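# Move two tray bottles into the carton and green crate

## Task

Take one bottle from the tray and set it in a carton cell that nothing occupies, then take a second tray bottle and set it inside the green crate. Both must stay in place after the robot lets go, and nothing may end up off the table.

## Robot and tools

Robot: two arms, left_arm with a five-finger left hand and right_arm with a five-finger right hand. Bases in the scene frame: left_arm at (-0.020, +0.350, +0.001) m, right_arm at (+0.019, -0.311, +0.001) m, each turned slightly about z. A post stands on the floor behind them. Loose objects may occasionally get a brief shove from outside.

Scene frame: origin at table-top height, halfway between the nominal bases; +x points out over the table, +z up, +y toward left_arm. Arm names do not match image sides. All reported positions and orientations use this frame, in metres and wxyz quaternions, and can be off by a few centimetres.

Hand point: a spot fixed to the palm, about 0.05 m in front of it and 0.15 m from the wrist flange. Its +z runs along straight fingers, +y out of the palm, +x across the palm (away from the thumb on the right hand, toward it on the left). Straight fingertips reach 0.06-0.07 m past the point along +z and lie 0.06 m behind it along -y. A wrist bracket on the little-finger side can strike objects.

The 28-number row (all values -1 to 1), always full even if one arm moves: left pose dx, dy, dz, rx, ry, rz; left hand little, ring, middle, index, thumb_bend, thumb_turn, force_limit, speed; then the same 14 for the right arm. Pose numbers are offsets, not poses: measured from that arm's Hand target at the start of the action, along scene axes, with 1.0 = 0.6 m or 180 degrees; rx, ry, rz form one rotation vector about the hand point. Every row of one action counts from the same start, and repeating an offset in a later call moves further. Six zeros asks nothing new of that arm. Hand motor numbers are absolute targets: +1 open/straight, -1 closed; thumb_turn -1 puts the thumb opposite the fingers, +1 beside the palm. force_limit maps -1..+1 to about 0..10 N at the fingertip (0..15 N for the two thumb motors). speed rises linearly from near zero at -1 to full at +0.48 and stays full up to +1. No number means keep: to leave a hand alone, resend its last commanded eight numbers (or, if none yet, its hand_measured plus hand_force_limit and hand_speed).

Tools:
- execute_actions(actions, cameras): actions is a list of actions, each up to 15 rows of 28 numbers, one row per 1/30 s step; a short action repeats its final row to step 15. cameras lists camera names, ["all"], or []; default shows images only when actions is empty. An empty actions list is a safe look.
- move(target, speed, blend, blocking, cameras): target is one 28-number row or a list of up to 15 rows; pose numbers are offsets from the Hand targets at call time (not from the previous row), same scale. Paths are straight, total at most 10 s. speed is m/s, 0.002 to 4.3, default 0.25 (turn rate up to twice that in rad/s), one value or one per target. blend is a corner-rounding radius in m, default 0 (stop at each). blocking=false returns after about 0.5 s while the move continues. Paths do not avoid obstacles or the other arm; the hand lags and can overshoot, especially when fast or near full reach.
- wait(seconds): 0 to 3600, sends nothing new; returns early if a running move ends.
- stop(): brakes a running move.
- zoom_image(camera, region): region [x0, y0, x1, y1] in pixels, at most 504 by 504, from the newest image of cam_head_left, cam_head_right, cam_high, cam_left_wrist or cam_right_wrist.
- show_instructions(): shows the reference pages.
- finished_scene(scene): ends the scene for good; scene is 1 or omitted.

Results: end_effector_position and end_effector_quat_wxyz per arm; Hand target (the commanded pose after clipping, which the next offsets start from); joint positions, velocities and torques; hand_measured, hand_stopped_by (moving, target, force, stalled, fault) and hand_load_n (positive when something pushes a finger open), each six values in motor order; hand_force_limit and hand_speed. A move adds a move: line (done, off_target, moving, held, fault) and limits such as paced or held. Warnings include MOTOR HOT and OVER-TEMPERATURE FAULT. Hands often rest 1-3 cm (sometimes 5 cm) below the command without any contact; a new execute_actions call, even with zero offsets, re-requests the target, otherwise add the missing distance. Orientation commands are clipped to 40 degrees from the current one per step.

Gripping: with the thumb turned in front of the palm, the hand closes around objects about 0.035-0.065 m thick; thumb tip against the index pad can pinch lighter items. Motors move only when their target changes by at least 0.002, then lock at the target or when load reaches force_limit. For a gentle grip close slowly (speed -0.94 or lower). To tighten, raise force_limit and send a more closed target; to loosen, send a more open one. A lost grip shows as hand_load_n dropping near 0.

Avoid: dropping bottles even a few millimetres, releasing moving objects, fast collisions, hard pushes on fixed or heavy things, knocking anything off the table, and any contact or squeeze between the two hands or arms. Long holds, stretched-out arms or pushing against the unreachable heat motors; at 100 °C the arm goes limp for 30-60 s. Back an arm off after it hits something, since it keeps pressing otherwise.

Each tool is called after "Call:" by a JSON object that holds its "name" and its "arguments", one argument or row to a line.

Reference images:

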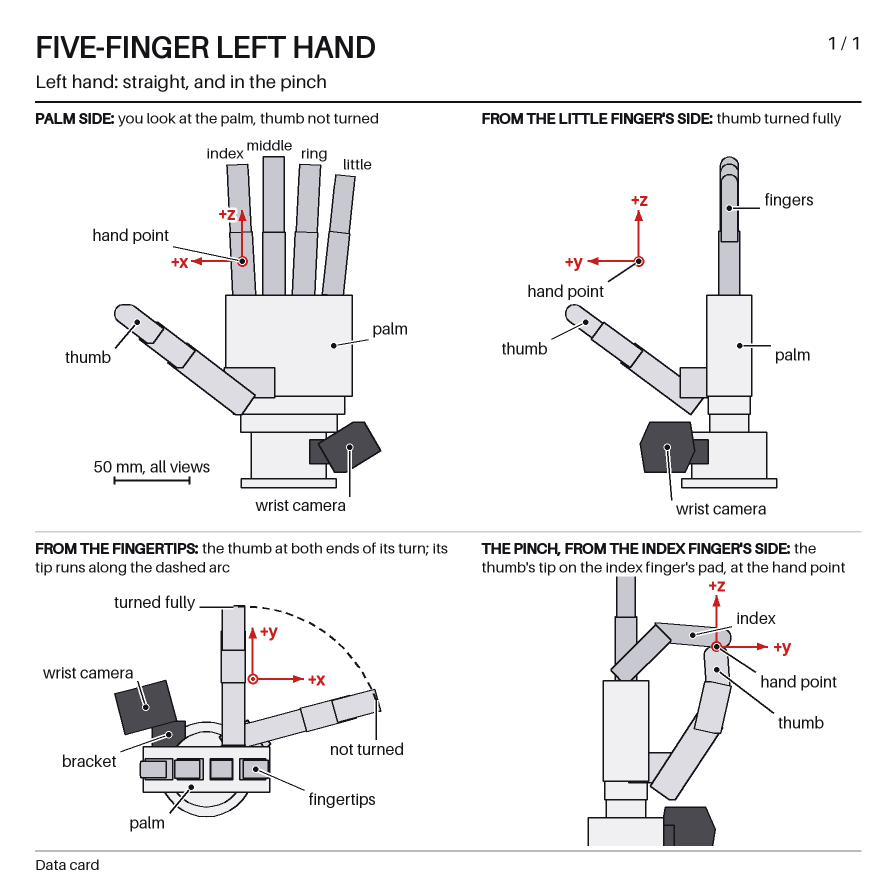

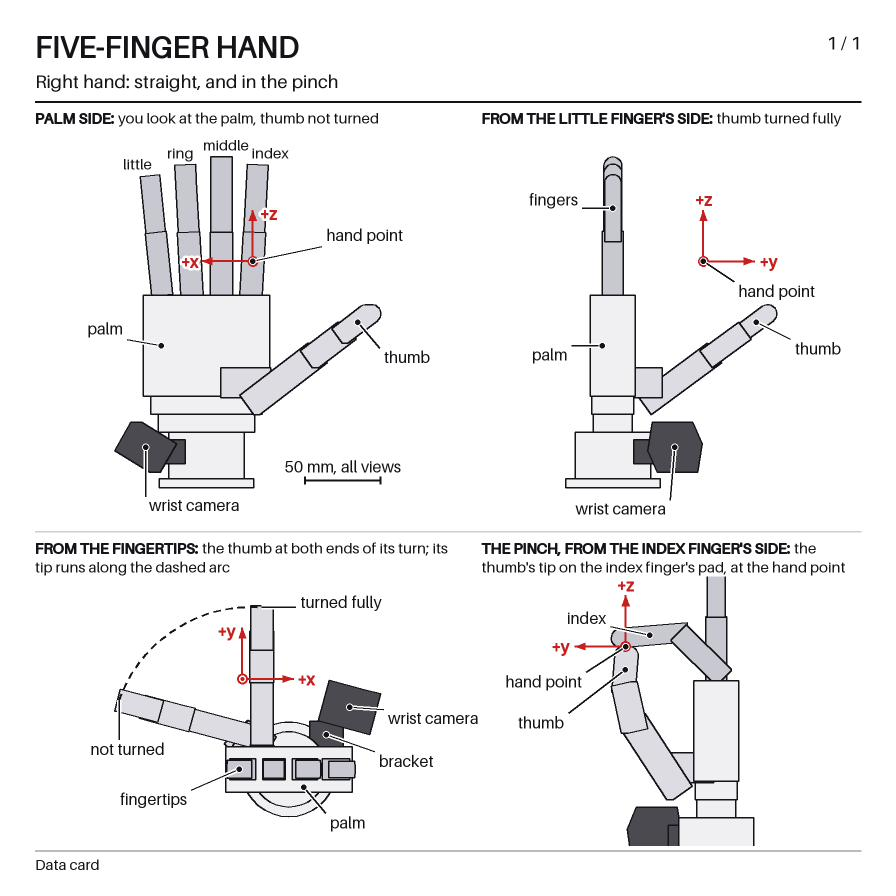

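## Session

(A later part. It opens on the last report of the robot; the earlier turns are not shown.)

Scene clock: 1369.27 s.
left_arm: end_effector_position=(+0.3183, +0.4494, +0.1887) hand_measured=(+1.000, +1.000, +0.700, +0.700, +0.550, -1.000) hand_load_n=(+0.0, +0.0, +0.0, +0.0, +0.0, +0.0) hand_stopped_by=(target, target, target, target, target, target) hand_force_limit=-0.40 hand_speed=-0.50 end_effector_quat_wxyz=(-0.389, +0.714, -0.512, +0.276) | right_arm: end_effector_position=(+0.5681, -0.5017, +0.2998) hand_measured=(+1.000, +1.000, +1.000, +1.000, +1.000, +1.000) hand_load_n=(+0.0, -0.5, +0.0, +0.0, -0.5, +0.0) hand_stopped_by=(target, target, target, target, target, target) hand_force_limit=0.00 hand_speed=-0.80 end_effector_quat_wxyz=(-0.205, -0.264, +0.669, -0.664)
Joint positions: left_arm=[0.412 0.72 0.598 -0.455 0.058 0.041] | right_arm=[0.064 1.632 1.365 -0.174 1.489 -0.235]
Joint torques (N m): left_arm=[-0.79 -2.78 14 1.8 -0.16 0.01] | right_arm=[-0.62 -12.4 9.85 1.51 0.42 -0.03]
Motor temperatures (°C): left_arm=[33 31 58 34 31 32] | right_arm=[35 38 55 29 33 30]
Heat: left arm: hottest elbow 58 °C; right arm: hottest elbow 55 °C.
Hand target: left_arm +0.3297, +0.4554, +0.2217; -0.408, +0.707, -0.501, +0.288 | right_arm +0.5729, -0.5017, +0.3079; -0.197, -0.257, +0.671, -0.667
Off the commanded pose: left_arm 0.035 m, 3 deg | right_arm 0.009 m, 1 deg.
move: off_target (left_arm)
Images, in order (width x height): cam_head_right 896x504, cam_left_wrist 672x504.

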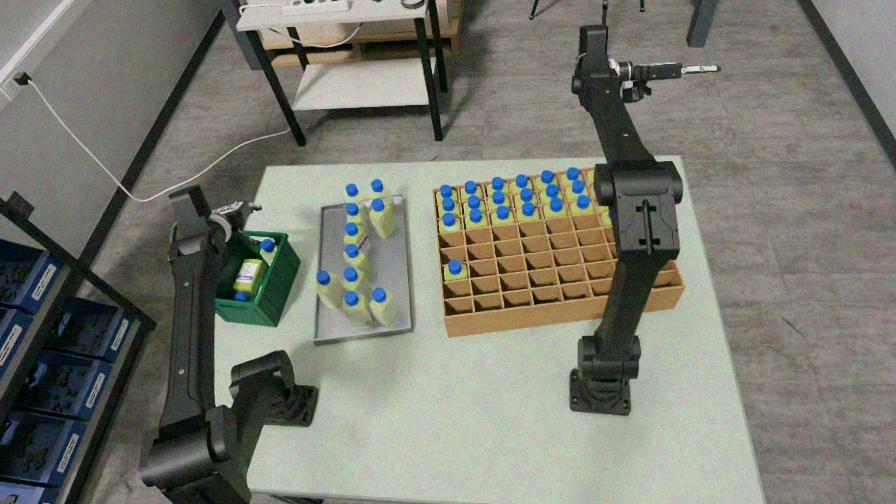

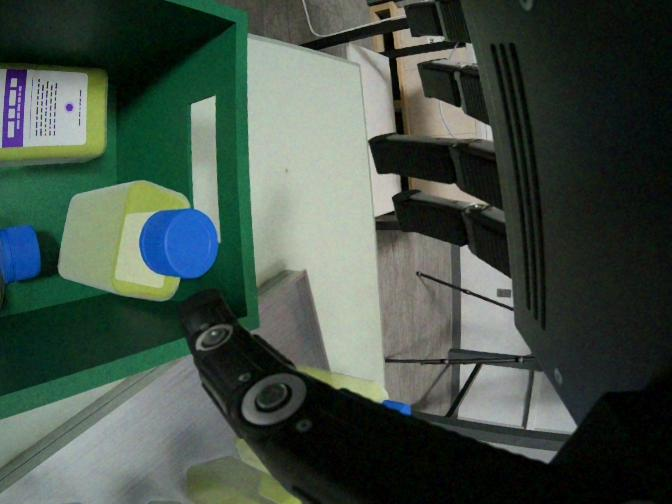

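Call:
{"name": "move", "arguments": {
  "target": [-0.06,0.0,0.2,0,0,0,1,1,0.7,0.7,0.55,-1,-0.4,-0.5, 0,0,0,0,0,0,1,1,1,1,1,1,0,-0.8],
  "speed": 0.15,
  "cameras": ["all"]
}}

Call:
{"name": "zoom_image", "arguments": {
  "camera": "cam_head_right",
  "region": [185, 150, 485, 350]
}}

Call:
{"name": "zoom_image", "arguments": {
  "camera": "cam_high",
  "region": [380, 85, 620, 260]
}}

Scene clock: 1374.83 s.
left_arm: end_effector_position=(+0.2918, +0.4483, +0.3114) hand_measured=(+1.000, +1.000, +0.700, +0.700, +0.550, -1.000) hand_load_n=(+0.0, +0.0, +0.0, +0.0, +0.0, +0.0) hand_stopped_by=(target, target, target, target, target, target) hand_force_limit=-0.40 hand_speed=-0.50 end_effector_quat_wxyz=(-0.386, +0.718, -0.505, +0.283) | right_arm: end_effector_position=(+0.5681, -0.5017, +0.2998) hand_measured=(+1.000, +1.000, +1.000, +1.000, +1.000, +1.000) hand_load_n=(+0.0, +0.0, +0.0, +0.0, +0.0, +0.0) hand_stopped_by=(target, target, target, target, target, target) hand_force_limit=0.00 hand_speed=-0.80 end_effector_quat_wxyz=(-0.205, -0.264, +0.669, -0.664)
Joint positions: left_arm=[0.469 0.66 0.898 -0.814 0.11 0.052] | right_arm=[0.064 1.632 1.365 -0.174 1.489 -0.235]
Joint torques (N m): left_arm=[0.26 -1.85 13.72 1.76 0.09 0.24] | right_arm=[-0.56 -12.1 9.89 1.61 0.42 -0.04]
Motor temperatures (°C): left_arm=[33 31 59 34 31 32] | right_arm=[35 38 55 29 33 30]
Heat: left arm: hottest elbow 59 °C; right arm: hottest elbow 55 °C.
Hand target: left_arm +0.2936, +0.4554, +0.3416; -0.408, +0.707, -0.501, +0.288 | right_arm +0.5729, -0.5017, +0.3079; -0.197, -0.257, +0.671, -0.667
Off the commanded pose: left_arm 0.031 m, 3 deg | right_arm 0.009 m, 1 deg.
move: off_target (left_arm)

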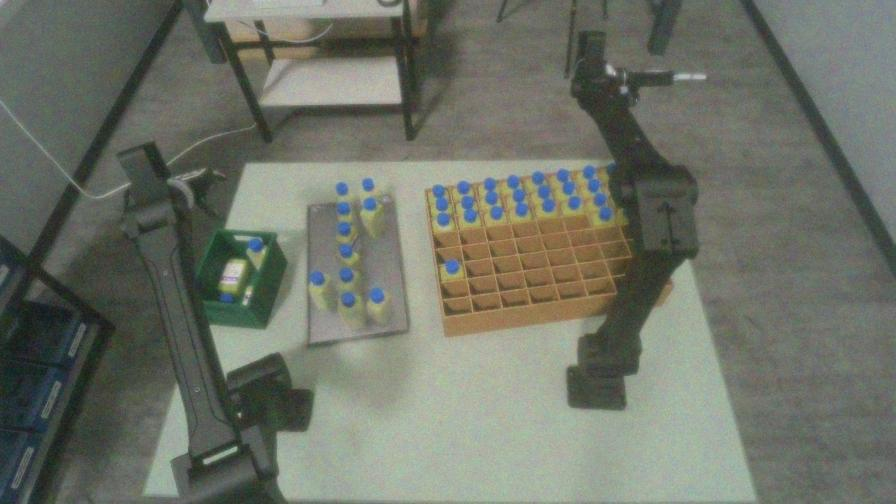

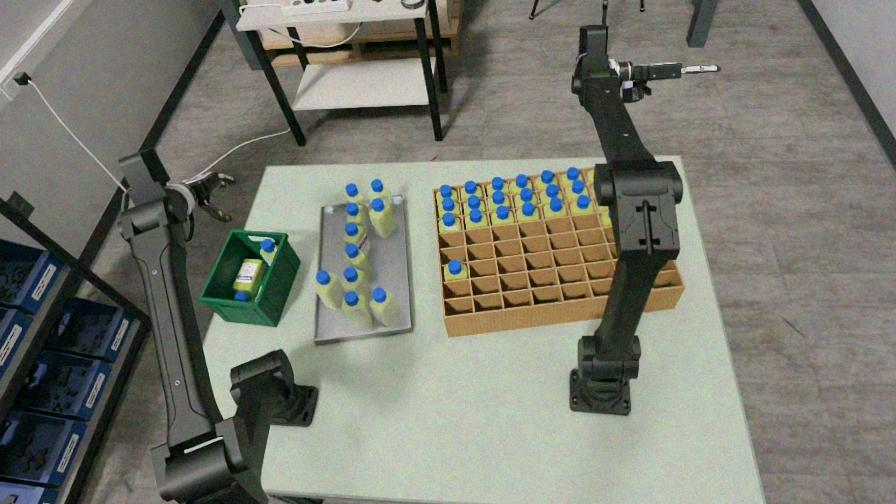

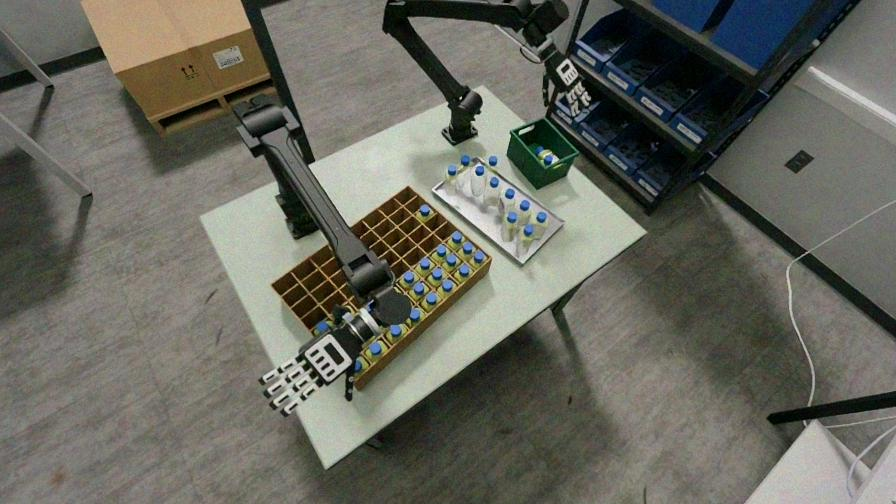

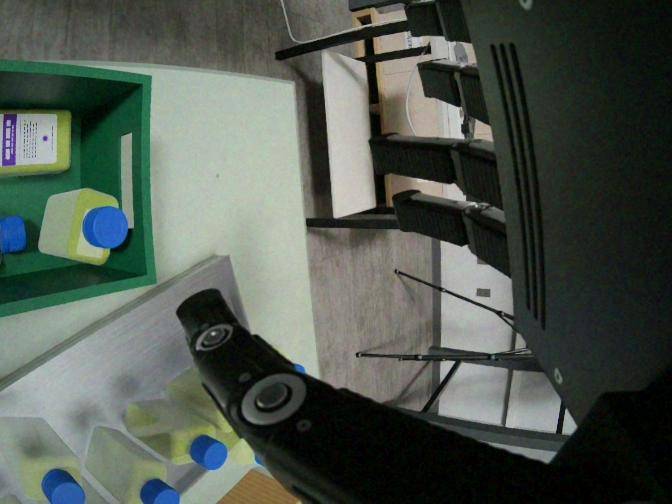

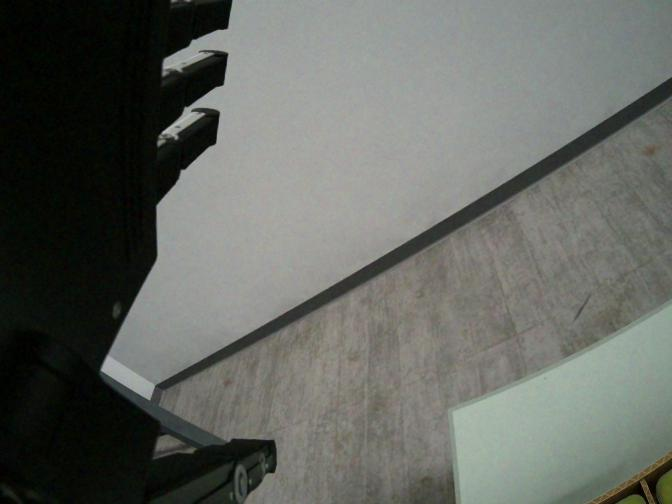

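Scaled by 1.680 from the camera's image (finer frame: 1280x720).

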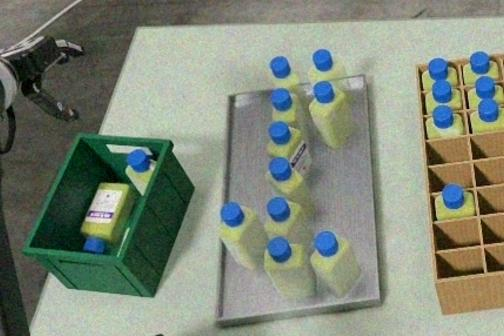

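Scaled by 2.100 from the camera's image (finer frame: 1280x720).

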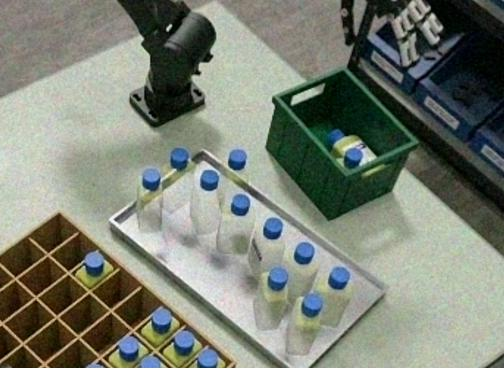

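Call:
{"name": "finished_scene", "arguments": {

}}

The scene is finished: the task was done.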